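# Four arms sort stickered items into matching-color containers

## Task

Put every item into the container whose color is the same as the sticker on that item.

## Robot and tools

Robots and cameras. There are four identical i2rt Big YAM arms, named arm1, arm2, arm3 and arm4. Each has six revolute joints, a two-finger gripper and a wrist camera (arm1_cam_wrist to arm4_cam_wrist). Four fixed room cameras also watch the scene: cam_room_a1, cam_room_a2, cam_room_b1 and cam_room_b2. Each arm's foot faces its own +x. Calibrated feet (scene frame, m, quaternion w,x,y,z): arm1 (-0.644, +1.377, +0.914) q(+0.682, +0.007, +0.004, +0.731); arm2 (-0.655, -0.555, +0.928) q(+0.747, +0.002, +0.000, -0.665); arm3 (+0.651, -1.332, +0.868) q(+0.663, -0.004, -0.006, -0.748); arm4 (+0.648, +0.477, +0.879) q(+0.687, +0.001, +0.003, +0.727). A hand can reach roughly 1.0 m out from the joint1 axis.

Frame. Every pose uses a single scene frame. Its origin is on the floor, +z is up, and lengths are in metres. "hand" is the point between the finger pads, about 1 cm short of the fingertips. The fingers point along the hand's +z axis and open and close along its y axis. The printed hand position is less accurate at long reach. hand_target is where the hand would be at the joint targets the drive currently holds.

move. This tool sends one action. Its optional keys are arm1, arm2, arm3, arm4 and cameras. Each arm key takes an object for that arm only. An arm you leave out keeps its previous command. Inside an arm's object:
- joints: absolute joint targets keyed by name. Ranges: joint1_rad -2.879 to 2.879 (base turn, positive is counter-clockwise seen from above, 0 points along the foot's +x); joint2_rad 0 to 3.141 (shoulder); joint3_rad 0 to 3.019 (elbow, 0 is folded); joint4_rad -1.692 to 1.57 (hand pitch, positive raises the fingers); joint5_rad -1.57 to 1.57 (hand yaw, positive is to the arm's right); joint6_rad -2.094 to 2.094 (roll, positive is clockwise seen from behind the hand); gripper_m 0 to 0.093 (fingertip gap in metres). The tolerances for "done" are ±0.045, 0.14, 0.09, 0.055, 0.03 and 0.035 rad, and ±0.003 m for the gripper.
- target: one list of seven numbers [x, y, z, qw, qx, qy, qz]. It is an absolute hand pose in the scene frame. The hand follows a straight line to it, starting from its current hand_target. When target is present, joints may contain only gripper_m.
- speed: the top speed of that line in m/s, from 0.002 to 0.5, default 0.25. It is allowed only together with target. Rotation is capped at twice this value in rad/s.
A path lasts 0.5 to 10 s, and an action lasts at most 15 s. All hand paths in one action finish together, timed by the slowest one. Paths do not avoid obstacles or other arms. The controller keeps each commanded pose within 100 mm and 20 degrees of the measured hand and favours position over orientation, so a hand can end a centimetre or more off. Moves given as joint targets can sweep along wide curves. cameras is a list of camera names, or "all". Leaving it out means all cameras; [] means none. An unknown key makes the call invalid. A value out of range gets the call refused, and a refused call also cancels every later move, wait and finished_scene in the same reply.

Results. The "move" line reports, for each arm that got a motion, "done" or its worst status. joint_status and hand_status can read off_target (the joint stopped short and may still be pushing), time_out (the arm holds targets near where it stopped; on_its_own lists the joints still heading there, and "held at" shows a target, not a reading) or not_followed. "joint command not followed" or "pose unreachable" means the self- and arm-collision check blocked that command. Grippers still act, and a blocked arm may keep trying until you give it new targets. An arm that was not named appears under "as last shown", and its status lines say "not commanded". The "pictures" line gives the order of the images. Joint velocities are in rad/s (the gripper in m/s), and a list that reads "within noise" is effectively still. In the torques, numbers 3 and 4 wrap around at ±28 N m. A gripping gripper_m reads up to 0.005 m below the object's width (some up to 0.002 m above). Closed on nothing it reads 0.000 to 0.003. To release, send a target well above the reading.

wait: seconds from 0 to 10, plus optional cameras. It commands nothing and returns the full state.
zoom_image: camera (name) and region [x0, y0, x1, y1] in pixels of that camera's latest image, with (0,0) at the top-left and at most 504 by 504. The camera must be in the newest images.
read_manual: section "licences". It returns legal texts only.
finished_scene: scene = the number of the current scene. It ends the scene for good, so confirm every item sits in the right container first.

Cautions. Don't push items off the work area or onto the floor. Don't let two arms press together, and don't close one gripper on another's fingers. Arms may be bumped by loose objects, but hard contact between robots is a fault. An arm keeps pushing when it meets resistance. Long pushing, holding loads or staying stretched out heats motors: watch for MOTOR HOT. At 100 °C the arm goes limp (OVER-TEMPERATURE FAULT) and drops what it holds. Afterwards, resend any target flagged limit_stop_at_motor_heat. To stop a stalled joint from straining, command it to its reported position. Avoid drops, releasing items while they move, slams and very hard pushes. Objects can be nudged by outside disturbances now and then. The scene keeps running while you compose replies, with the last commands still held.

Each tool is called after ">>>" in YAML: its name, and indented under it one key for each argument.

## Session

>>> move:

Scene clock: 0.00 s.
Joint torques (N m): no reading
Motor temperatures (°C): arm1=[20 23 29 23 21 21 21] | arm2=[23 24 29 22 22 20 23] | arm3=[24 23 24 23 24 23 23] | arm4=[21 22 24 22 24 21 24]
Heat: arm1: hottest joint3_rad 29 °C; arm2: hottest joint3_rad 29 °C; arm3: hottest joint1_rad 24 °C; arm4: hottest joint3_rad 24 °C.
Joint velocities: within noise
arm1.joint_positions: joint1_rad=+0.263 joint2_rad=+0.541 joint3_rad=+1.448 joint4_rad=-1.274 joint5_rad=+0.156 joint6_rad=+0.460 gripper_m=+0.09396
arm1.joint_status: not commanded
arm1.hand: x=-0.6722 y=+1.5689 z=+1.5123 quat_wxyz=(-0.269, +0.505, -0.648, -0.503) (m; scene frame)
arm1.hand_target: x=-0.6707 y=+1.5650 z=+1.5243 quat_wxyz=(-0.273, +0.499, -0.642, -0.514) (m; scene frame)
arm1.hand_status: not commanded
arm2.joint_positions: joint1_rad=+0.198 joint2_rad=+0.259 joint3_rad=+1.632 joint4_rad=-1.245 joint5_rad=-0.167 joint6_rad=+0.724 gripper_m=+0.09396
arm2.joint_status: not commanded
arm2.hand: x=-0.6328 y=-0.5393 z=+1.6268 quat_wxyz=(-0.736, -0.518, -0.413, +0.142) (m; scene frame)
arm2.hand_target: x=-0.6348 y=-0.5332 z=+1.6300 quat_wxyz=(-0.741, -0.512, -0.410, +0.144) (m; scene frame)
arm2.hand_status: not commanded
arm3.joint_positions: joint1_rad=-0.202 joint2_rad=+0.522 joint3_rad=+1.369 joint4_rad=-1.376 joint5_rad=-0.141 joint6_rad=+0.009 gripper_m=+0.09396
arm3.joint_status: not commanded
arm3.hand: x=+0.6122 y=-1.5130 z=+1.4112 quat_wxyz=(-0.346, -0.682, -0.528, +0.369) (m; scene frame)
arm3.hand_target: x=+0.6130 y=-1.5103 z=+1.4212 quat_wxyz=(-0.352, -0.676, -0.525, +0.378) (m; scene frame)
arm3.hand_status: not commanded
arm4.joint_positions: joint1_rad=+0.128 joint2_rad=+0.492 joint3_rad=+1.422 joint4_rad=-1.388 joint5_rad=-0.180 joint6_rad=-0.624 gripper_m=+0.09396
arm4.joint_status: not commanded
arm4.hand: x=+0.5903 y=+0.6373 z=+1.4468 quat_wxyz=(-0.401, +0.802, -0.272, -0.348) (m; scene frame)
arm4.hand_target: x=+0.5910 y=+0.6334 z=+1.4564 quat_wxyz=(-0.410, +0.797, -0.269, -0.353) (m; scene frame)
arm4.hand_status: not commanded
pictures: arm1_cam_wrist, arm2_cam_wrist, arm3_cam_wrist, arm4_cam_wrist, cam_room_a1, cam_room_a2, cam_room_b1, cam_room_b2
Images, in order (width x height): arm1_cam_wrist 672x504, arm2_cam_wrist 672x504, arm3_cam_wrist 672x504, arm4_cam_wrist 672x504, cam_room_a1 672x504, cam_room_a2 672x504, cam_room_b1 672x504, cam_room_b2 672x504.

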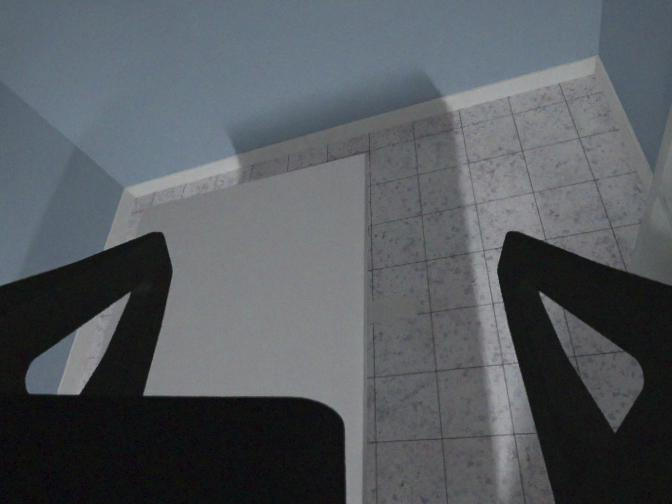

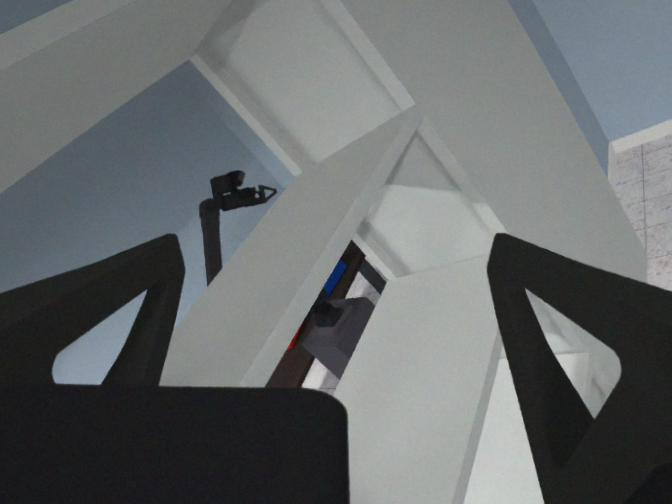

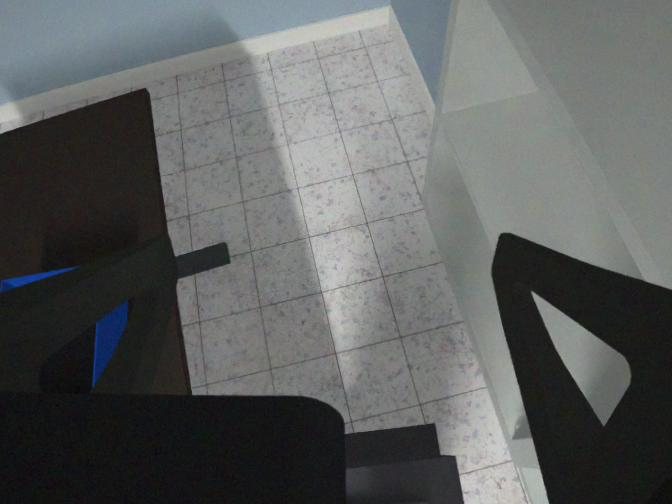

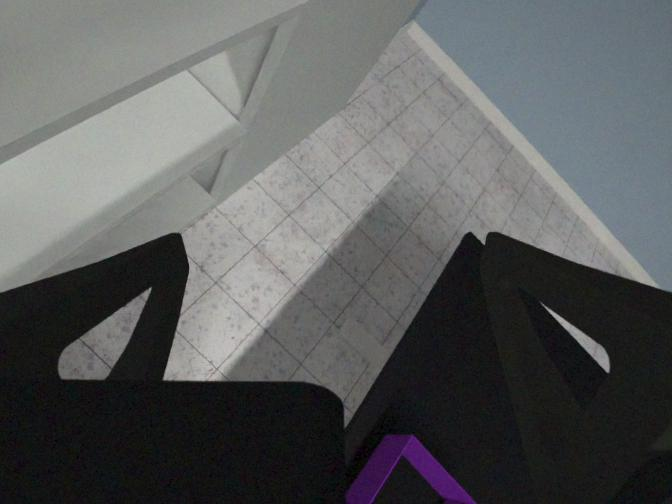

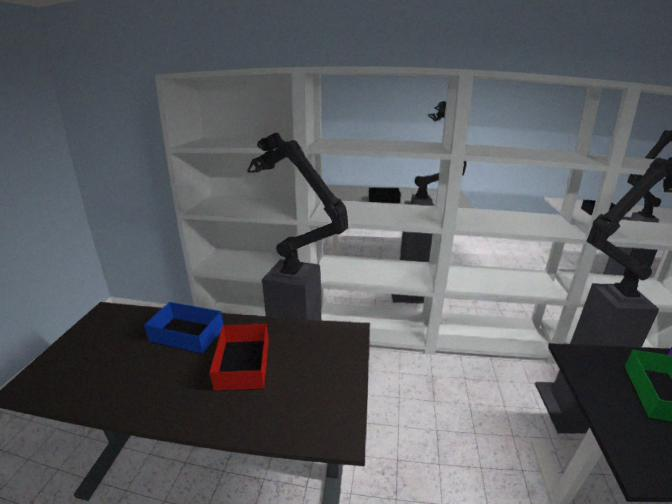

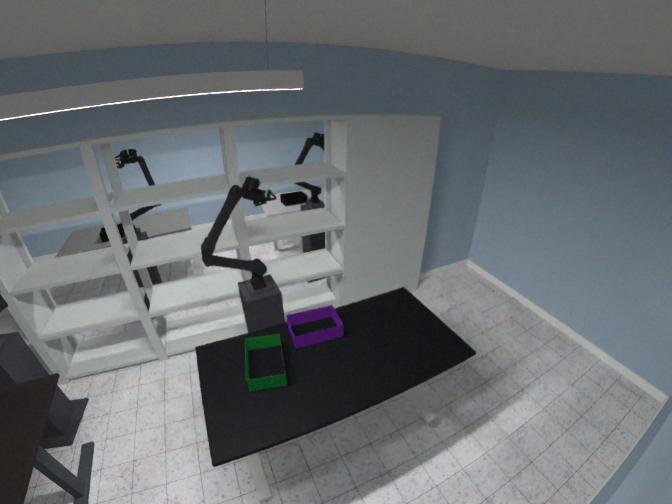

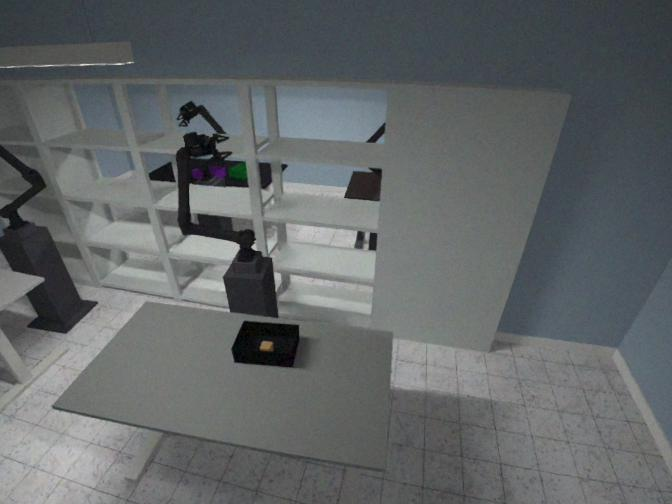

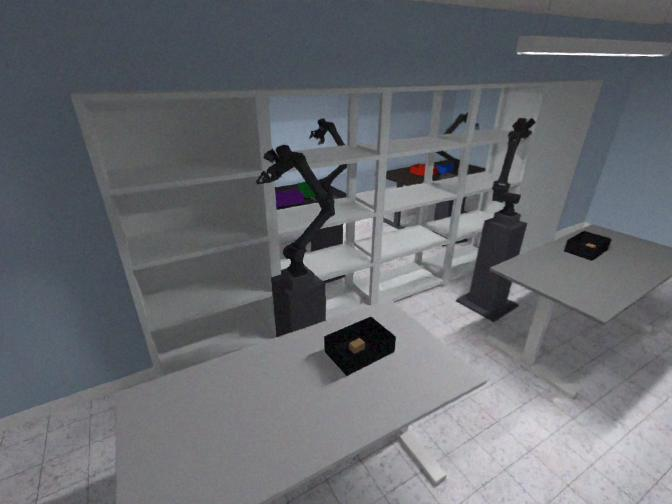

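>>> zoom_image:
  camera: "cam_room_b1"
  region: [226, 310, 306, 370]

>>> zoom_image:
  camera: "cam_room_b2"
  region: [316, 312, 402, 376]

>>> zoom_image:
  camera: "cam_room_a1"
  region: [130, 290, 290, 410]

>>> zoom_image:
  camera: "cam_room_a2"
  region: [220, 290, 360, 395]

Scaled by 6.300.

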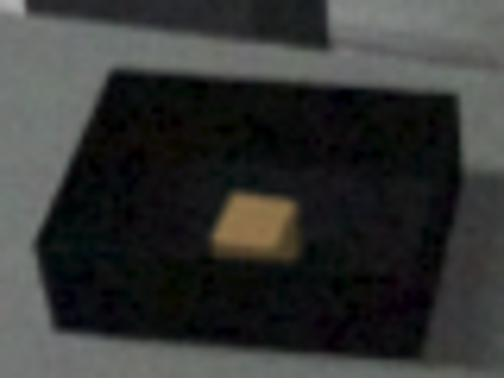

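Scaled by 5.860.

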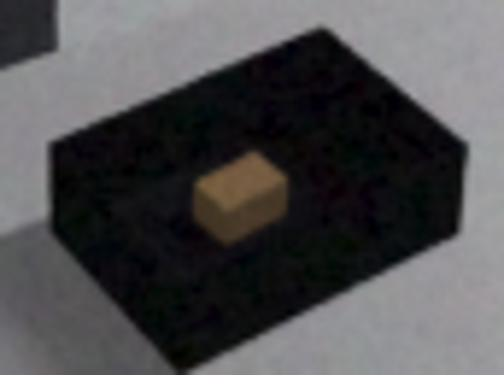

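Scaled by 3.150.

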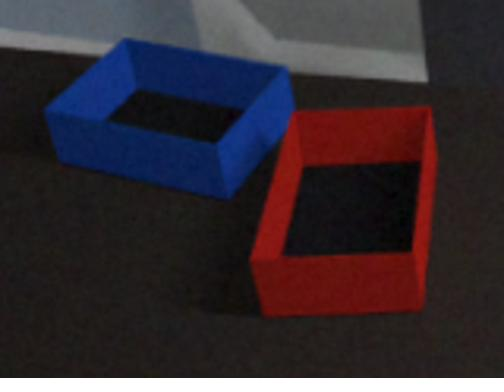

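Scaled by 3.600.

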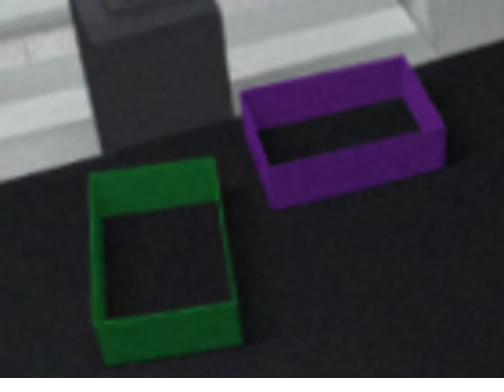

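>>> move:
  arm1: {"joints":{"joint2_rad":1.0,"joint3_rad":1.2,"joint4_rad":-1.3,"joint5_rad":0,"joint6_rad":0}}
  arm2: {"joints":{"joint2_rad":1.0,"joint3_rad":1.2,"joint4_rad":-1.3,"joint5_rad":0,"joint6_rad":0}}
  arm3: {"joints":{"joint2_rad":1.0,"joint3_rad":1.2,"joint4_rad":-1.3,"joint5_rad":0,"joint6_rad":0}}
  arm4: {"joints":{"joint2_rad":1.0,"joint3_rad":1.2,"joint4_rad":-1.3,"joint5_rad":0,"joint6_rad":0}}
  cameras: []

>>> move:
  arm1: {"joints":{"joint1_rad":1.3,"joint4_rad":-0.9}}
  arm2: {"joints":{"joint1_rad":-1.6,"joint4_rad":-0.9}}
  cameras: ["arm1_cam_wrist","arm2_cam_wrist"]

Scene clock: 13.00 s.
Joint torques (N m): arm1=[-1.32 -2.9 14.2 0.59 -0.09 -0.07] | arm2=[0.79 -7.65 12.98 1.13 0.15 -0.09] | arm3=[1.26 -6.18 10.39 1.35 0.11 -0.13] | arm4=[0.97 -7.3 10.63 1.11 0.22 0.19]
Motor temperatures (°C): arm1=[20 23 30 23 21 21 21] | arm2=[23 24 29 22 22 20 23] | arm3=[24 23 25 23 24 23 23] | arm4=[21 22 25 22 24 21 24]
Heat: arm1: hottest joint3_rad 30 °C; arm2: hottest joint3_rad 29 °C; arm3: hottest joint3_rad 25 °C; arm4: hottest joint3_rad 25 °C.
move: arm1 done; arm2 done; arm3 done; arm4 done
Joint velocities: within noise
arm1.joint_positions: joint1_rad=+0.263 joint2_rad=+1.003 joint3_rad=+1.168 joint4_rad=-1.292 joint5_rad=+0.002 joint6_rad=+0.008 gripper_m=+0.09397
arm1.joint_status: all done
arm1.hand: x=-0.7545 y=+1.7149 z=+1.2434 quat_wxyz=(-0.124, +0.790, -0.571, -0.186) (m; scene frame)
arm1.hand_target: x=-0.7553 y=+1.7171 z=+1.2593 quat_wxyz=(-0.132, +0.790, -0.565, -0.197) (m; scene frame)
arm1.hand_status: not commanded
arm2.joint_positions: joint1_rad=+0.198 joint2_rad=+1.006 joint3_rad=+1.181 joint4_rad=-1.288 joint5_rad=-0.004 joint6_rad=+0.015 gripper_m=+0.09398
arm2.joint_status: all done
arm2.hand: x=-0.5437 y=-0.8999 z=+1.2598 quat_wxyz=(-0.185, -0.578, -0.784, +0.129) (m; scene frame)
arm2.hand_target: x=-0.5446 y=-0.8991 z=+1.2700 quat_wxyz=(-0.189, -0.572, -0.787, +0.135) (m; scene frame)
arm2.hand_status: not commanded
arm3.joint_positions: joint1_rad=-0.202 joint2_rad=+1.004 joint3_rad=+1.190 joint4_rad=-1.310 joint5_rad=-0.003 joint6_rad=+0.007 gripper_m=+0.09396
arm3.joint_status: all done
arm3.hand: x=+0.5374 y=-1.6658 z=+1.2074 quat_wxyz=(-0.137, -0.792, -0.566, +0.182) (m; scene frame)
arm3.hand_target: x=+0.5360 y=-1.6684 z=+1.2147 quat_wxyz=(-0.142, -0.788, -0.567, +0.193) (m; scene frame)
arm3.hand_status: not commanded
arm4.joint_positions: joint1_rad=+0.128 joint2_rad=+1.007 joint3_rad=+1.176 joint4_rad=-1.312 joint5_rad=-0.003 joint6_rad=-0.014 gripper_m=+0.09396
arm4.joint_status: all done
arm4.hand: x=+0.5841 y=+0.8277 z=+1.2057 quat_wxyz=(-0.133, +0.756, -0.619, -0.164) (m; scene frame)
arm4.hand_target: x=+0.5839 y=+0.8328 z=+1.2210 quat_wxyz=(-0.146, +0.748, -0.622, -0.180) (m; scene frame)
arm4.hand_status: not commanded
pictures: none
No camera images: "cameras" was empty.

Scene clock: 14.90 s.
Joint torques (N m): arm1=[-1.32 -3.9 14.72 2.18 0.1 -0.04] | arm2=[0.85 -8.29 13.53 2.84 -0.02 -0.05] | arm3=[1.38 -6.59 10.35 1.35 0.11 -0.12] | arm4=[0.62 -7 10.67 1.07 0.17 0.16]
Motor temperatures (°C): arm1=[20 23 30 23 21 21 21] | arm2=[23 24 30 22 22 20 23] | arm3=[24 23 25 23 24 23 23] | arm4=[21 22 26 22 24 21 24]
Heat: arm1: hottest joint3_rad 30 °C; arm2: hottest joint3_rad 30 °C; arm3: hottest joint3_rad 25 °C; arm4: hottest joint3_rad 26 °C.
move: arm1 done; arm2 done
Joint velocities: within noise
arm1.joint_positions: joint1_rad=+1.297 joint2_rad=+1.003 joint3_rad=+1.168 joint4_rad=-0.917 joint5_rad=-0.001 joint6_rad=+0.007 gripper_m=+0.09398
arm1.joint_status: all done
arm1.hand: x=-1.0603 y=+1.4646 z=+1.3015 quat_wxyz=(-0.039, +0.909, -0.097, -0.403) (m; scene frame)
arm1.hand_target: x=-1.0652 y=+1.4643 z=+1.3242 quat_wxyz=(-0.043, +0.899, -0.091, -0.427) (m; scene frame)
arm1.hand_status: not commanded
arm2.joint_positions: joint1_rad=-1.601 joint2_rad=+1.006 joint3_rad=+1.181 joint4_rad=-0.915 joint5_rad=+0.000 joint6_rad=+0.012 gripper_m=+0.09399
arm2.joint_status: all done
arm2.hand: x=-1.0885 y=-0.5939 z=+1.3144 quat_wxyz=(-0.019, -0.915, -0.035, +0.402) (m; scene frame)
arm2.hand_target: x=-1.0910 y=-0.5944 z=+1.3306 quat_wxyz=(-0.017, -0.906, -0.041, +0.420) (m; scene frame)
arm2.hand_status: not commanded
arm3, arm4: as last shown
arm4.hand: x=+0.5841 y=+0.8277 z=+1.2057 quat_wxyz=(-0.133, +0.756, -0.620, -0.164) (m; scene frame)
pictures: arm1_cam_wrist, arm2_cam_wrist
Images, in order (width x height): arm1_cam_wrist 672x504, arm2_cam_wrist 672x504.

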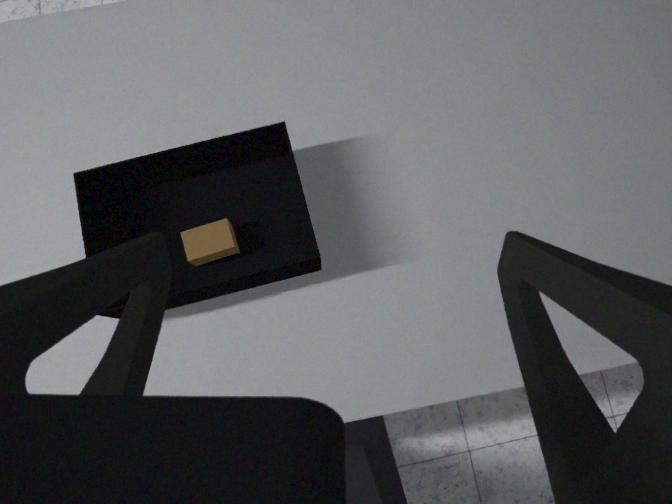

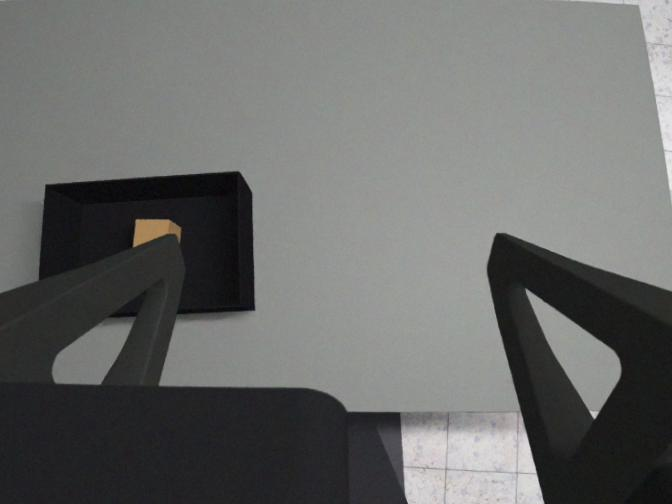

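>>> zoom_image:
  camera: "arm1_cam_wrist"
  region: [60, 110, 340, 320]

>>> zoom_image:
  camera: "arm2_cam_wrist"
  region: [20, 150, 280, 340]

Scaled by 1.800.

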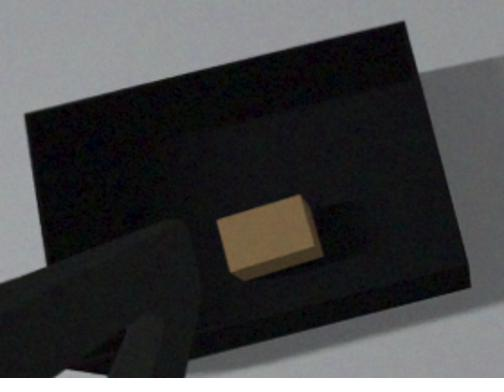

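Scaled by 1.938.

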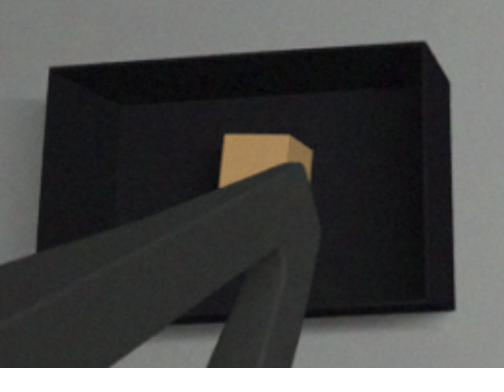

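>>> move:
  arm1: {"joints":{"joint1_rad":1.75}}
  arm2: {"joints":{"joint1_rad":-1.35,"joint4_rad":-0.8,"joint2_rad":0.8}}
  cameras: ["arm1_cam_wrist","arm2_cam_wrist"]

Scene clock: 27.83 s.
Joint torques (N m): arm1=[-1.2 -4.07 14.78 2.1 0.09 0.01] | arm2=[0.62 -3.55 13.16 3.19 0.04 -0.05] | arm3=[1.32 -6.48 10.32 1.32 0.11 -0.12] | arm4=[1.2 -7.12 10.67 1.06 0.2 0.13]
Motor temperatures (°C): arm1=[20 23 32 23 21 21 21] | arm2=[23 24 32 22 22 20 23] | arm3=[24 23 27 23 24 23 23] | arm4=[21 22 27 22 24 21 24]
Heat: arm1: hottest joint3_rad 32 °C; arm2: hottest joint3_rad 32 °C; arm3: hottest joint3_rad 27 °C; arm4: hottest joint3_rad 27 °C.
move: arm1 done; arm2 done
Joint velocities: within noise
arm1.joint_positions: joint1_rad=+1.747 joint2_rad=+1.003 joint3_rad=+1.168 joint4_rad=-0.917 joint5_rad=-0.001 joint6_rad=+0.006 gripper_m=+0.09398
arm1.joint_status: all done
arm1.hand: x=-1.0566 y=+1.2717 z=+1.3009 quat_wxyz=(+0.048, +0.908, +0.110, -0.401) (m; scene frame)
arm1.hand_target: x=-1.0610 y=+1.2696 z=+1.3236 quat_wxyz=(+0.050, +0.897, +0.113, -0.425) (m; scene frame)
arm1.hand_status: not commanded
arm2.joint_positions: joint1_rad=-1.348 joint2_rad=+0.792 joint3_rad=+1.181 joint4_rad=-0.817 joint5_rad=-0.001 joint6_rad=+0.012 gripper_m=+0.09399
arm2.joint_status: all done
arm2.hand: x=-1.0159 y=-0.6836 z=+1.4173 quat_wxyz=(-0.094, -0.831, -0.138, +0.531) (m; scene frame)
arm2.hand_target: x=-1.0195 y=-0.6840 z=+1.4295 quat_wxyz=(-0.092, -0.822, -0.141, +0.544) (m; scene frame)
arm2.hand_status: not commanded
arm3.joint_positions: joint1_rad=-0.202 joint2_rad=+1.004 joint3_rad=+1.190 joint4_rad=-1.310 joint5_rad=-0.002 joint6_rad=+0.007 gripper_m=+0.09396
arm3.joint_status: not commanded
arm3.hand: x=+0.5373 y=-1.6658 z=+1.2074 quat_wxyz=(-0.137, -0.792, -0.566, +0.182) (m; scene frame)
arm3.hand_target: x=+0.5359 y=-1.6684 z=+1.2147 quat_wxyz=(-0.142, -0.788, -0.567, +0.193) (m; scene frame)
arm3.hand_status: not commanded
arm4: as last shown
arm4.joint_positions: joint1_rad=+0.128 joint2_rad=+1.007 joint3_rad=+1.176 joint4_rad=-1.312 joint5_rad=-0.003 joint6_rad=-0.013 gripper_m=+0.09396
pictures: arm1_cam_wrist, arm2_cam_wrist
Images, in order (width x height): arm1_cam_wrist 672x504, arm2_cam_wrist 672x504.

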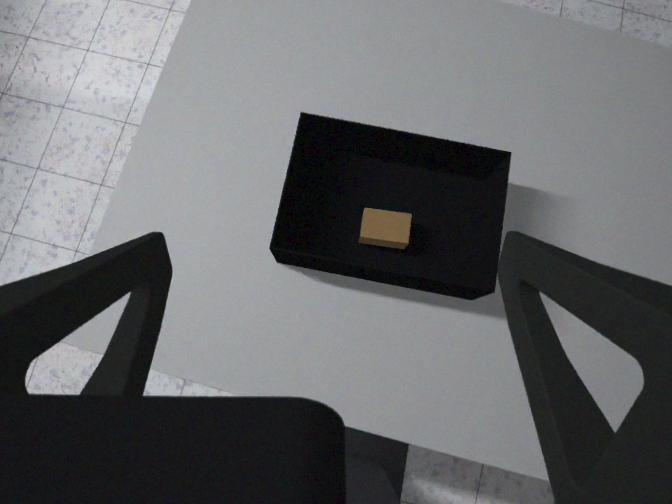

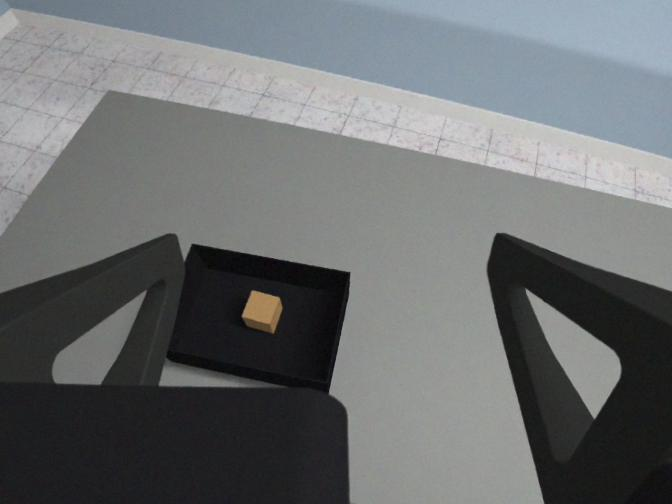

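>>> zoom_image:
  camera: "arm1_cam_wrist"
  region: [260, 110, 520, 305]

>>> zoom_image:
  camera: "arm2_cam_wrist"
  region: [160, 235, 360, 385]

Scaled by 1.938.

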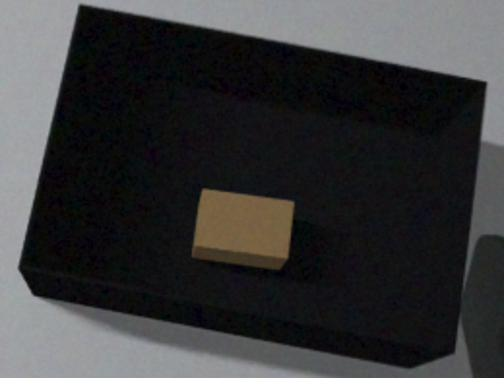

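Scaled by 2.520.

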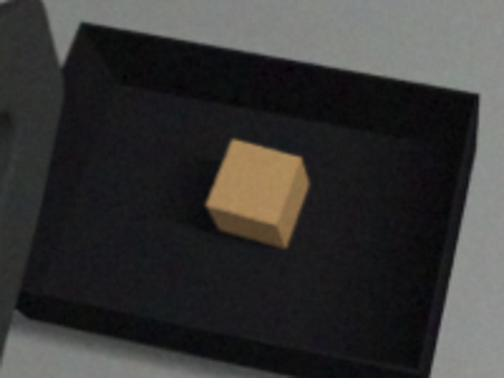

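>>> move:
  arm1: {"target":[-1.215,1.307,0.93,-0.0124,-0.9648,-0.0464,0.2585],"speed":0.2}
  arm2: {"target":[-1.2,-0.88,1.0,0.0122,0.9648,0.0455,-0.2585],"speed":0.2}
  cameras: ["arm1_cam_wrist","arm2_cam_wrist","cam_room_b1","cam_room_b2"]

Scene clock: 83.73 s.
Joint torques (N m): arm1=[-2.49 -11.63 12.67 1.7 0.1 0.13] | arm2=[1.55 -17.85 14.37 1.07 0.09 0.22] | arm3=[1.38 -6.48 10.29 1.32 0.12 -0.11] | arm4=[1.08 -7.36 10.66 1.14 0.18 0.18]
Motor temperatures (°C): arm1=[20 23 36 23 21 21 21] | arm2=[23 24 37 22 22 20 23] | arm3=[24 23 30 23 24 23 23] | arm4=[21 22 33 22 24 21 24]
Heat: arm1: hottest joint3_rad 36 °C; arm2: hottest joint3_rad 37 °C; arm3: hottest joint3_rad 30 °C; arm4: hottest joint3_rad 33 °C.
move: arm1 off_target; arm2 off_target
Joint velocities: within noise
arm1.joint_positions: joint1_rad=+1.639 joint2_rad=+1.801 joint3_rad=+1.004 joint4_rad=-0.328 joint5_rad=+0.009 joint6_rad=+0.020 gripper_m=+0.09398
arm1.joint_status: not commanded
arm1.hand: x=-1.1860 y=+1.3046 z=+0.9108 quat_wxyz=(+0.011, +0.972, +0.056, -0.228) (m; scene frame)
arm1.hand_target: x=-1.2134 y=+1.3072 z=+0.9310 quat_wxyz=(+0.012, +0.965, +0.046, -0.259) (m; scene frame)
arm1.hand_status: off_target (0.035 m and 3.8 deg from the pose sent, 0.405 m and 19.6 deg at the start)
arm2.joint_positions: joint1_rad=-1.092 joint2_rad=+1.830 joint3_rad=+1.277 joint4_rad=-0.574 joint5_rad=+0.248 joint6_rad=+0.436 gripper_m=+0.09399
arm2.joint_status: not commanded
arm2.hand: x=-1.1867 y=-0.8640 z=+0.9874 quat_wxyz=(-0.002, -0.967, -0.050, +0.249) (m; scene frame)
arm2.hand_target: x=-1.1990 y=-0.8796 z=+1.0003 quat_wxyz=(-0.013, -0.965, -0.046, +0.259) (m; scene frame)
arm2.hand_status: off_target (0.024 m and 1.8 deg from the pose sent, 0.497 m and 37.8 deg at the start)
arm3, arm4: as last shown
arm3.hand_target: x=+0.5360 y=-1.6684 z=+1.2147 quat_wxyz=(-0.142, -0.788, -0.567, +0.193) (m; scene frame)
pictures: arm1_cam_wrist, arm2_cam_wrist, cam_room_b1, cam_room_b2
Images, in order (width x height): arm1_cam_wrist 672x504, arm2_cam_wrist 672x504, cam_room_b1 672x504, cam_room_b2 672x504.

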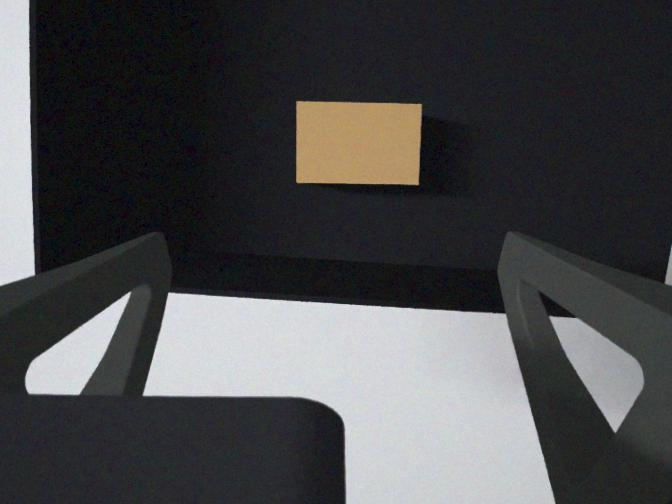

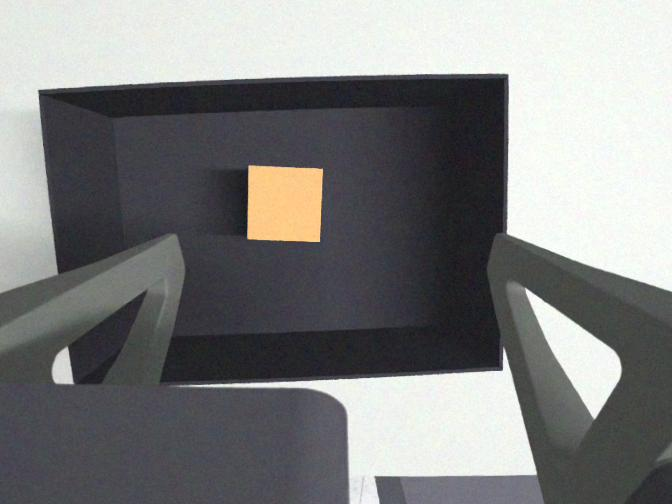

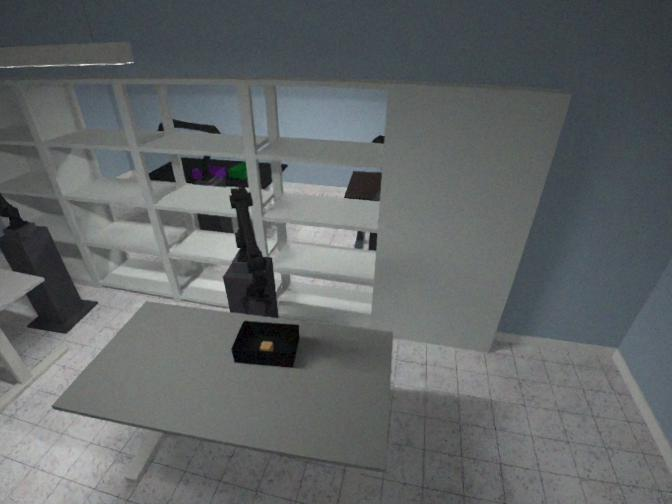

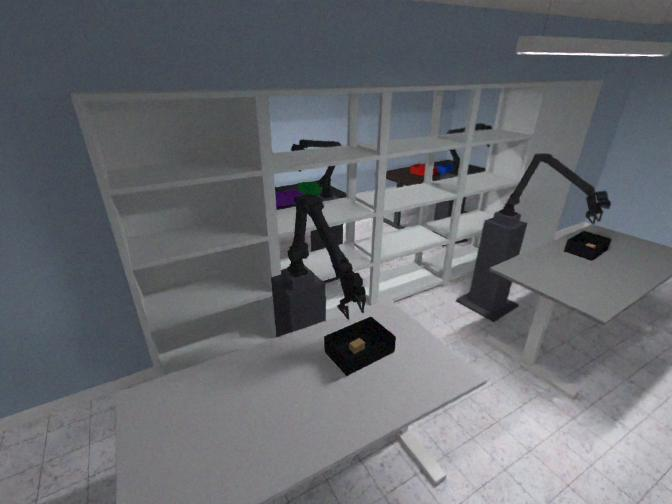

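>>> move:
  arm1: {"target":[-1.253,1.316,0.84,-0.0180,-0.9648,-0.0565,0.2583],"speed":0.12}
  arm2: {"target":[-1.21,-0.915,0.9,0.0122,0.9648,0.0455,-0.2585],"speed":0.12}
  cameras: ["arm1_cam_wrist","arm2_cam_wrist"]

Scene clock: 101.87 s.
Joint torques (N m): arm1=[-2.32 -13.8 10.93 1.65 -0.06 -0.07] | arm2=[1.44 -18.73 13 2.28 0.42 0.21] | arm3=[1.32 -6.59 10.33 1.35 0.11 -0.12] | arm4=[0.97 -7.3 10.66 1.02 0.18 0.17]
Motor temperatures (°C): arm1=[20 24 38 23 21 21 21] | arm2=[23 25 36 22 22 20 23] | arm3=[24 23 31 23 24 23 23] | arm4=[21 22 34 22 24 21 24]
Heat: arm1: hottest joint3_rad 38 °C; arm2: hottest joint3_rad 36 °C; arm3: hottest joint3_rad 31 °C; arm4: hottest joint3_rad 34 °C.
move: arm1 off_target; arm2 off_target
Joint velocities: within noise
arm1.joint_positions: joint1_rad=+1.609 joint2_rad=+2.043 joint3_rad=+1.094 joint4_rad=-0.165 joint5_rad=-0.017 joint6_rad=-0.007 gripper_m=+0.09398
arm1.joint_status: not commanded
arm1.hand: x=-1.2268 y=+1.3128 z=+0.8284 quat_wxyz=(+0.018, +0.971, +0.057, -0.233) (m; scene frame)
arm1.hand_target: x=-1.2518 y=+1.3164 z=+0.8409 quat_wxyz=(+0.018, +0.964, +0.056, -0.258) (m; scene frame)
arm1.hand_status: off_target (0.029 m and 3.0 deg from the pose sent, 0.098 m and 3.7 deg at the start)
arm2.joint_positions: joint1_rad=-1.052 joint2_rad=+2.027 joint3_rad=+1.311 joint4_rad=-0.433 joint5_rad=+0.259 joint6_rad=+0.473 gripper_m=+0.09399
arm2.joint_status: not commanded
arm2.hand: x=-1.1934 y=-0.8970 z=+0.8966 quat_wxyz=(-0.001, -0.969, -0.052, +0.242) (m; scene frame)
arm2.hand_target: x=-1.2088 y=-0.9145 z=+0.9007 quat_wxyz=(-0.013, -0.965, -0.046, +0.259) (m; scene frame)
arm2.hand_status: off_target (0.025 m and 2.5 deg from the pose sent, 0.104 m and 1.8 deg at the start)
arm3, arm4: as last shown
pictures: arm1_cam_wrist, arm2_cam_wrist
Images, in order (width x height): arm1_cam_wrist 672x504, arm2_cam_wrist 672x504.

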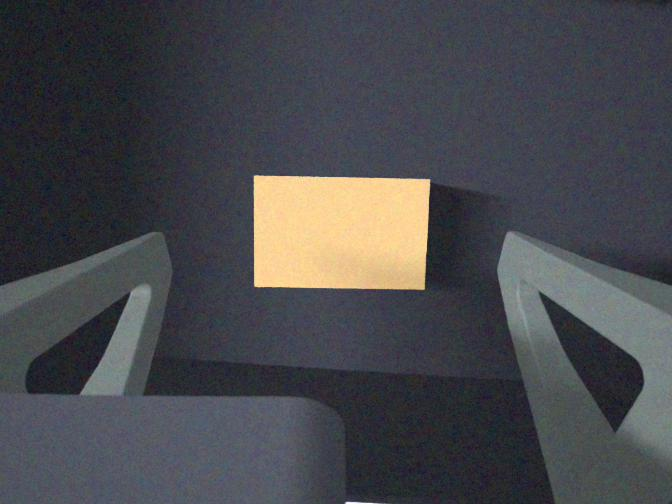

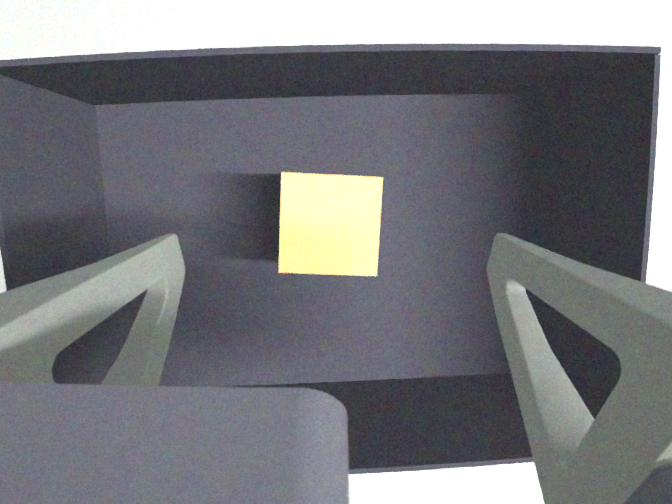

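>>> move:
  arm1: {"target":[-1.256,1.318,0.775,-0.0180,-0.9648,-0.0565,0.2583],"speed":0.08}
  arm2: {"target":[-1.213,-0.918,0.83,0.0122,0.9648,0.0455,-0.2585],"speed":0.08}
  cameras: ["arm1_cam_wrist","arm2_cam_wrist"]

Scene clock: 115.00 s.
Joint torques (N m): arm1=[-2.9 -14.62 9.7 1.81 -0.05 -0.06] | arm2=[1.38 -19.25 11.77 2.3 0.42 0.21] | arm3=[1.38 -6.59 10.33 1.32 0.12 -0.12] | arm4=[0.85 -7.12 10.66 1.13 0.2 0.19]
Motor temperatures (°C): arm1=[20 24 37 23 21 21 21] | arm2=[23 26 36 22 22 20 23] | arm3=[24 24 31 23 24 23 23] | arm4=[21 22 34 22 24 21 24]
Heat: arm1: hottest joint3_rad 37 °C; arm2: hottest joint3_rad 36 °C; arm3: hottest joint3_rad 31 °C; arm4: hottest joint3_rad 34 °C.
move: arm1 off_target; arm2 off_target
Joint velocities: within noise
arm1.joint_positions: joint1_rad=+1.606 joint2_rad=+2.187 joint3_rad=+1.119 joint4_rad=-0.038 joint5_rad=-0.019 joint6_rad=-0.011 gripper_m=+0.09398
arm1.joint_status: not commanded
arm1.hand: x=-1.2327 y=+1.3137 z=+0.7685 quat_wxyz=(+0.018, +0.970, +0.058, -0.237) (m; scene frame)
arm1.hand_target: x=-1.2551 y=+1.3182 z=+0.7759 quat_wxyz=(+0.018, +0.964, +0.057, -0.258) (m; scene frame)
arm1.hand_status: off_target (0.025 m and 2.5 deg from the pose sent, 0.061 m and 3.0 deg at the start)
arm2.joint_positions: joint1_rad=-1.052 joint2_rad=+2.159 joint3_rad=+1.321 joint4_rad=-0.305 joint5_rad=+0.259 joint6_rad=+0.475 gripper_m=+0.09399
arm2.joint_status: not commanded
arm2.hand: x=-1.1989 y=-0.9013 z=+0.8313 quat_wxyz=(-0.002, -0.968, -0.051, +0.244) (m; scene frame)
arm2.hand_target: x=-1.2119 y=-0.9174 z=+0.8305 quat_wxyz=(-0.012, -0.965, -0.046, +0.258) (m; scene frame)
arm2.hand_status: off_target (0.022 m and 2.1 deg from the pose sent, 0.073 m and 2.5 deg at the start)
arm3, arm4: as last shown
pictures: arm1_cam_wrist, arm2_cam_wrist
Images, in order (width x height): arm1_cam_wrist 672x504, arm2_cam_wrist 672x504.

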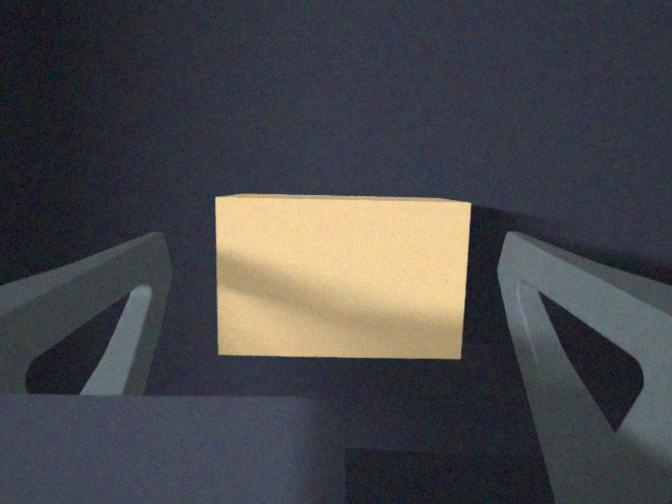

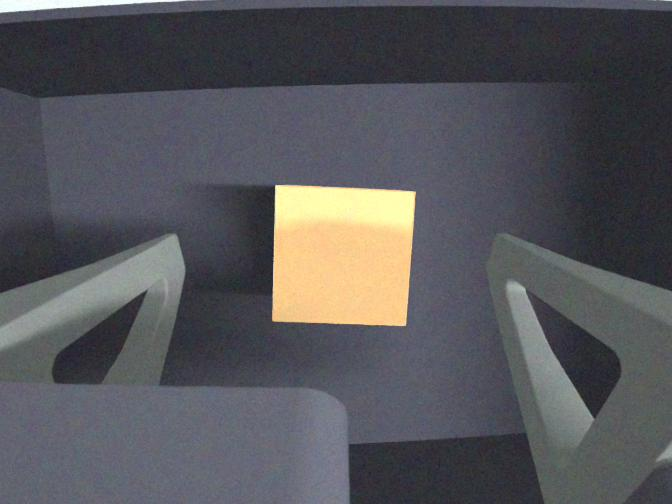

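>>> move:
  arm1: {"target":[-1.252,1.321,0.733,-0.0180,-0.9648,-0.0565,0.2583],"speed":0.06}
  arm2: {"target":[-1.212,-0.917,0.765,0.0122,0.9648,0.0455,-0.2585],"speed":0.06}
  cameras: ["arm1_cam_wrist","arm2_cam_wrist"]

Scene clock: 123.60 s.
Joint torques (N m): arm1=[-2.84 -13.63 8.46 1.8 -0.03 -0.05] | arm2=[1.44 -19.43 10.63 2.32 0.41 0.21] | arm3=[1.2 -6.48 10.33 1.36 0.12 -0.12] | arm4=[0.97 -7.3 10.66 0.95 0.22 0.14]
Motor temperatures (°C): arm1=[20 24 37 23 21 21 21] | arm2=[23 26 37 22 22 20 23] | arm3=[24 24 31 23 24 23 23] | arm4=[21 22 35 22 24 21 24]
Heat: arm1: hottest joint3_rad 37 °C; arm2: hottest joint3_rad 37 °C; arm3: hottest joint3_rad 31 °C; arm4: hottest joint3_rad 35 °C.
move: arm1 off_target; arm2 off_target
Joint velocities: within noise
arm1.joint_positions: joint1_rad=+1.601 joint2_rad=+2.275 joint3_rad=+1.133 joint4_rad=+0.047 joint5_rad=-0.022 joint6_rad=-0.014 gripper_m=+0.09398
arm1.joint_status: not commanded
arm1.hand: x=-1.2336 y=+1.3163 z=+0.7320 quat_wxyz=(+0.019, +0.968, +0.058, -0.242) (m; scene frame)
arm1.hand_target: x=-1.2514 y=+1.3210 z=+0.7337 quat_wxyz=(+0.018, +0.964, +0.056, -0.258) (m; scene frame)
arm1.hand_status: off_target (0.019 m and 1.9 deg from the pose sent, 0.041 m and 2.5 deg at the start)
arm2.joint_positions: joint1_rad=-1.052 joint2_rad=+2.285 joint3_rad=+1.340 joint4_rad=-0.192 joint5_rad=+0.259 joint6_rad=+0.475 gripper_m=+0.09399
arm2.joint_status: not commanded
arm2.hand: x=-1.2007 y=-0.9025 z=+0.7703 quat_wxyz=(-0.004, -0.968, -0.051, +0.247) (m; scene frame)
arm2.hand_target: x=-1.2112 y=-0.9165 z=+0.7656 quat_wxyz=(-0.012, -0.965, -0.046, +0.258) (m; scene frame)
arm2.hand_status: off_target (0.019 m and 1.8 deg from the pose sent, 0.069 m and 2.1 deg at the start)
arm3, arm4: as last shown
pictures: arm1_cam_wrist, arm2_cam_wrist
Images, in order (width x height): arm1_cam_wrist 672x504, arm2_cam_wrist 672x504.

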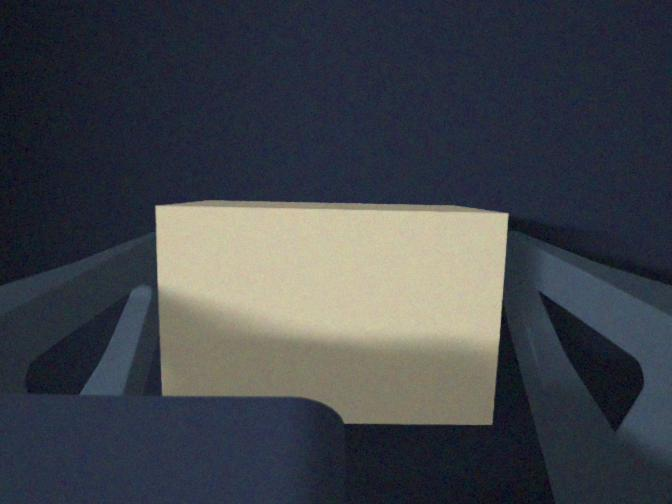

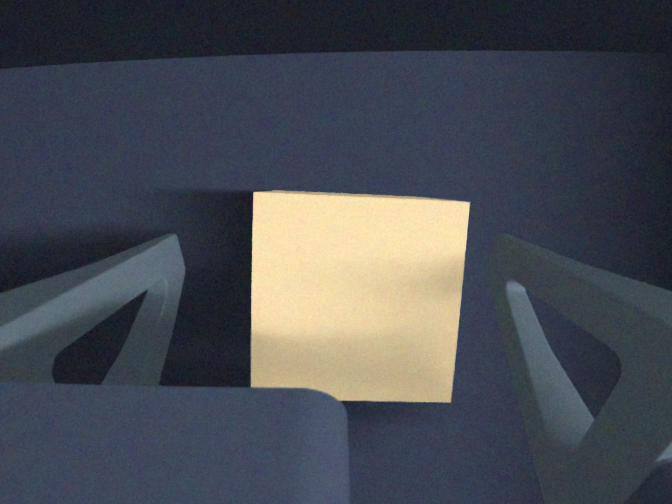

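>>> move:
  arm1: {"joints":{"gripper_m":0.080}}
  arm2: {"target":[-1.213,-0.912,0.752,0.0122,0.9648,0.0455,-0.2585],"speed":0.05}
  cameras: []

>>> move:
  arm1: {"joints":{"gripper_m":0.075}}
  arm2: {"joints":{"gripper_m":0.06}}
  cameras: ["arm1_cam_wrist","arm2_cam_wrist"]

Scene clock: 131.60 s.
Joint torques (N m): arm1=[-2.96 -14.1 8.53 1.65 -0.03 -0.07] | arm2=[0.79 -19.43 10.4 2.29 0.27 0.14] | arm3=[1.32 -6.53 10.36 1.33 0.11 -0.12] | arm4=[0.67 -7.06 10.61 1.14 0.2 0.18]
Motor temperatures (°C): arm1=[20 24 36 23 21 21 21] | arm2=[23 26 36 22 22 20 23] | arm3=[24 24 31 23 24 23 23] | arm4=[21 22 35 22 24 21 24]
Heat: arm1: hottest joint3_rad 36 °C; arm2: hottest joint3_rad 36 °C; arm3: hottest joint3_rad 31 °C; arm4: hottest joint3_rad 35 °C.
move: arm1 done; arm2 off_target
Joint velocities: within noise
arm1.joint_positions: joint1_rad=+1.601 joint2_rad=+2.275 joint3_rad=+1.133 joint4_rad=+0.047 joint5_rad=-0.022 joint6_rad=-0.014 gripper_m=+0.08007
arm1.joint_status: all done
arm1.hand: x=-1.2336 y=+1.3163 z=+0.7320 quat_wxyz=(+0.019, +0.968, +0.058, -0.242) (m; scene frame)
arm1.hand_target: x=-1.2514 y=+1.3210 z=+0.7337 quat_wxyz=(+0.018, +0.964, +0.057, -0.258) (m; scene frame)
arm1.hand_status: not commanded
arm2.joint_positions: joint1_rad=-1.052 joint2_rad=+2.309 joint3_rad=+1.340 joint4_rad=-0.165 joint5_rad=+0.259 joint6_rad=+0.475 gripper_m=+0.09399
arm2.joint_status: not commanded
arm2.hand: x=-1.1999 y=-0.9019 z=+0.7585 quat_wxyz=(-0.004, -0.967, -0.050, +0.248) (m; scene frame)
arm2.hand_target: x=-1.2122 y=-0.9115 z=+0.7525 quat_wxyz=(-0.012, -0.965, -0.046, +0.258) (m; scene frame)
arm2.hand_status: off_target (0.018 m and 1.6 deg from the pose sent, 0.024 m and 1.8 deg at the start)
arm3, arm4: as last shown
pictures: none
No camera images: "cameras" was empty.

Scene clock: 132.13 s.
Joint torques (N m): arm1=[-2.2 -14.04 8.44 1.88 -0.05 -0.05] | arm2=[0.91 -19.37 10.39 2.26 0.24 0.13] | arm3=[1.32 -6.48 10.37 1.35 0.11 -0.12] | arm4=[0.91 -7.24 10.58 1.11 0.22 0.17]
Motor temperatures (°C): arm1=[20 25 36 23 21 21 21] | arm2=[23 26 36 22 22 20 23] | arm3=[24 24 31 23 24 23 23] | arm4=[21 22 35 22 24 21 24]
Heat: arm1: hottest joint3_rad 36 °C; arm2: hottest joint3_rad 36 °C; arm3: hottest joint3_rad 31 °C; arm4: hottest joint3_rad 35 °C.
move: arm1 done; arm2 done
Joint velocities: within noise
arm1.joint_positions: joint1_rad=+1.601 joint2_rad=+2.275 joint3_rad=+1.133 joint4_rad=+0.047 joint5_rad=-0.022 joint6_rad=-0.015 gripper_m=+0.07506
arm1.joint_status: all done
arm1.hand: x=-1.2336 y=+1.3163 z=+0.7320 quat_wxyz=(+0.019, +0.968, +0.058, -0.242) (m; scene frame)
arm1.hand_target: x=-1.2514 y=+1.3210 z=+0.7337 quat_wxyz=(+0.018, +0.964, +0.057, -0.258) (m; scene frame)
arm1.hand_status: not commanded
arm2.joint_positions: joint1_rad=-1.052 joint2_rad=+2.309 joint3_rad=+1.340 joint4_rad=-0.165 joint5_rad=+0.259 joint6_rad=+0.475 gripper_m=+0.06009
arm2.joint_status: all done
arm2.hand: x=-1.2000 y=-0.9020 z=+0.7586 quat_wxyz=(-0.005, -0.967, -0.050, +0.248) (m; scene frame)
arm2.hand_target: x=-1.2122 y=-0.9115 z=+0.7525 quat_wxyz=(-0.012, -0.965, -0.046, +0.258) (m; scene frame)
arm2.hand_status: not commanded
arm3: as last shown
arm4.joint_positions: joint1_rad=+0.128 joint2_rad=+1.007 joint3_rad=+1.176 joint4_rad=-1.312 joint5_rad=-0.003 joint6_rad=-0.013 gripper_m=+0.09396
arm4.joint_status: not commanded
arm4.hand: x=+0.5841 y=+0.8277 z=+1.2057 quat_wxyz=(-0.133, +0.756, -0.620, -0.164) (m; scene frame)
arm4.hand_target: x=+0.5839 y=+0.8328 z=+1.2210 quat_wxyz=(-0.146, +0.748, -0.622, -0.180) (m; scene frame)
arm4.hand_status: not commanded
pictures: arm1_cam_wrist, arm2_cam_wrist
Images, in order (width x height): arm1_cam_wrist 672x504, arm2_cam_wrist 672x504.

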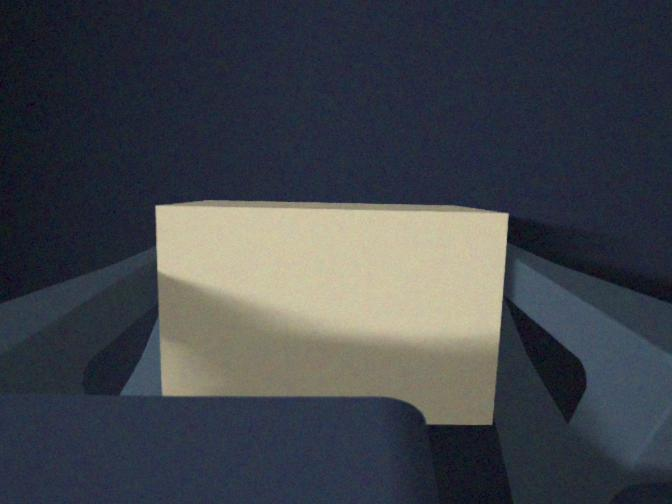

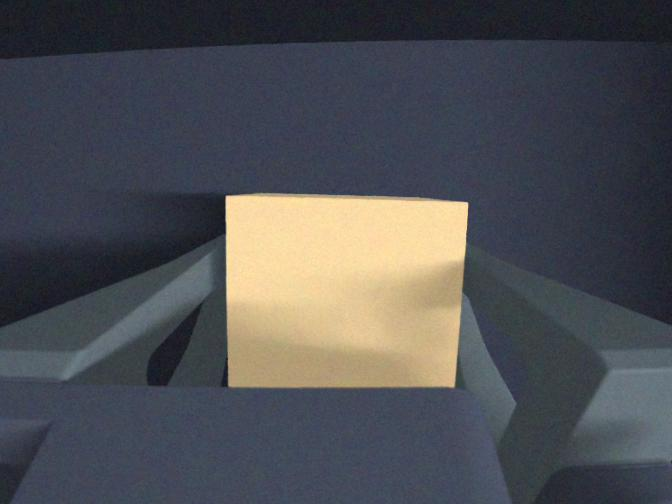

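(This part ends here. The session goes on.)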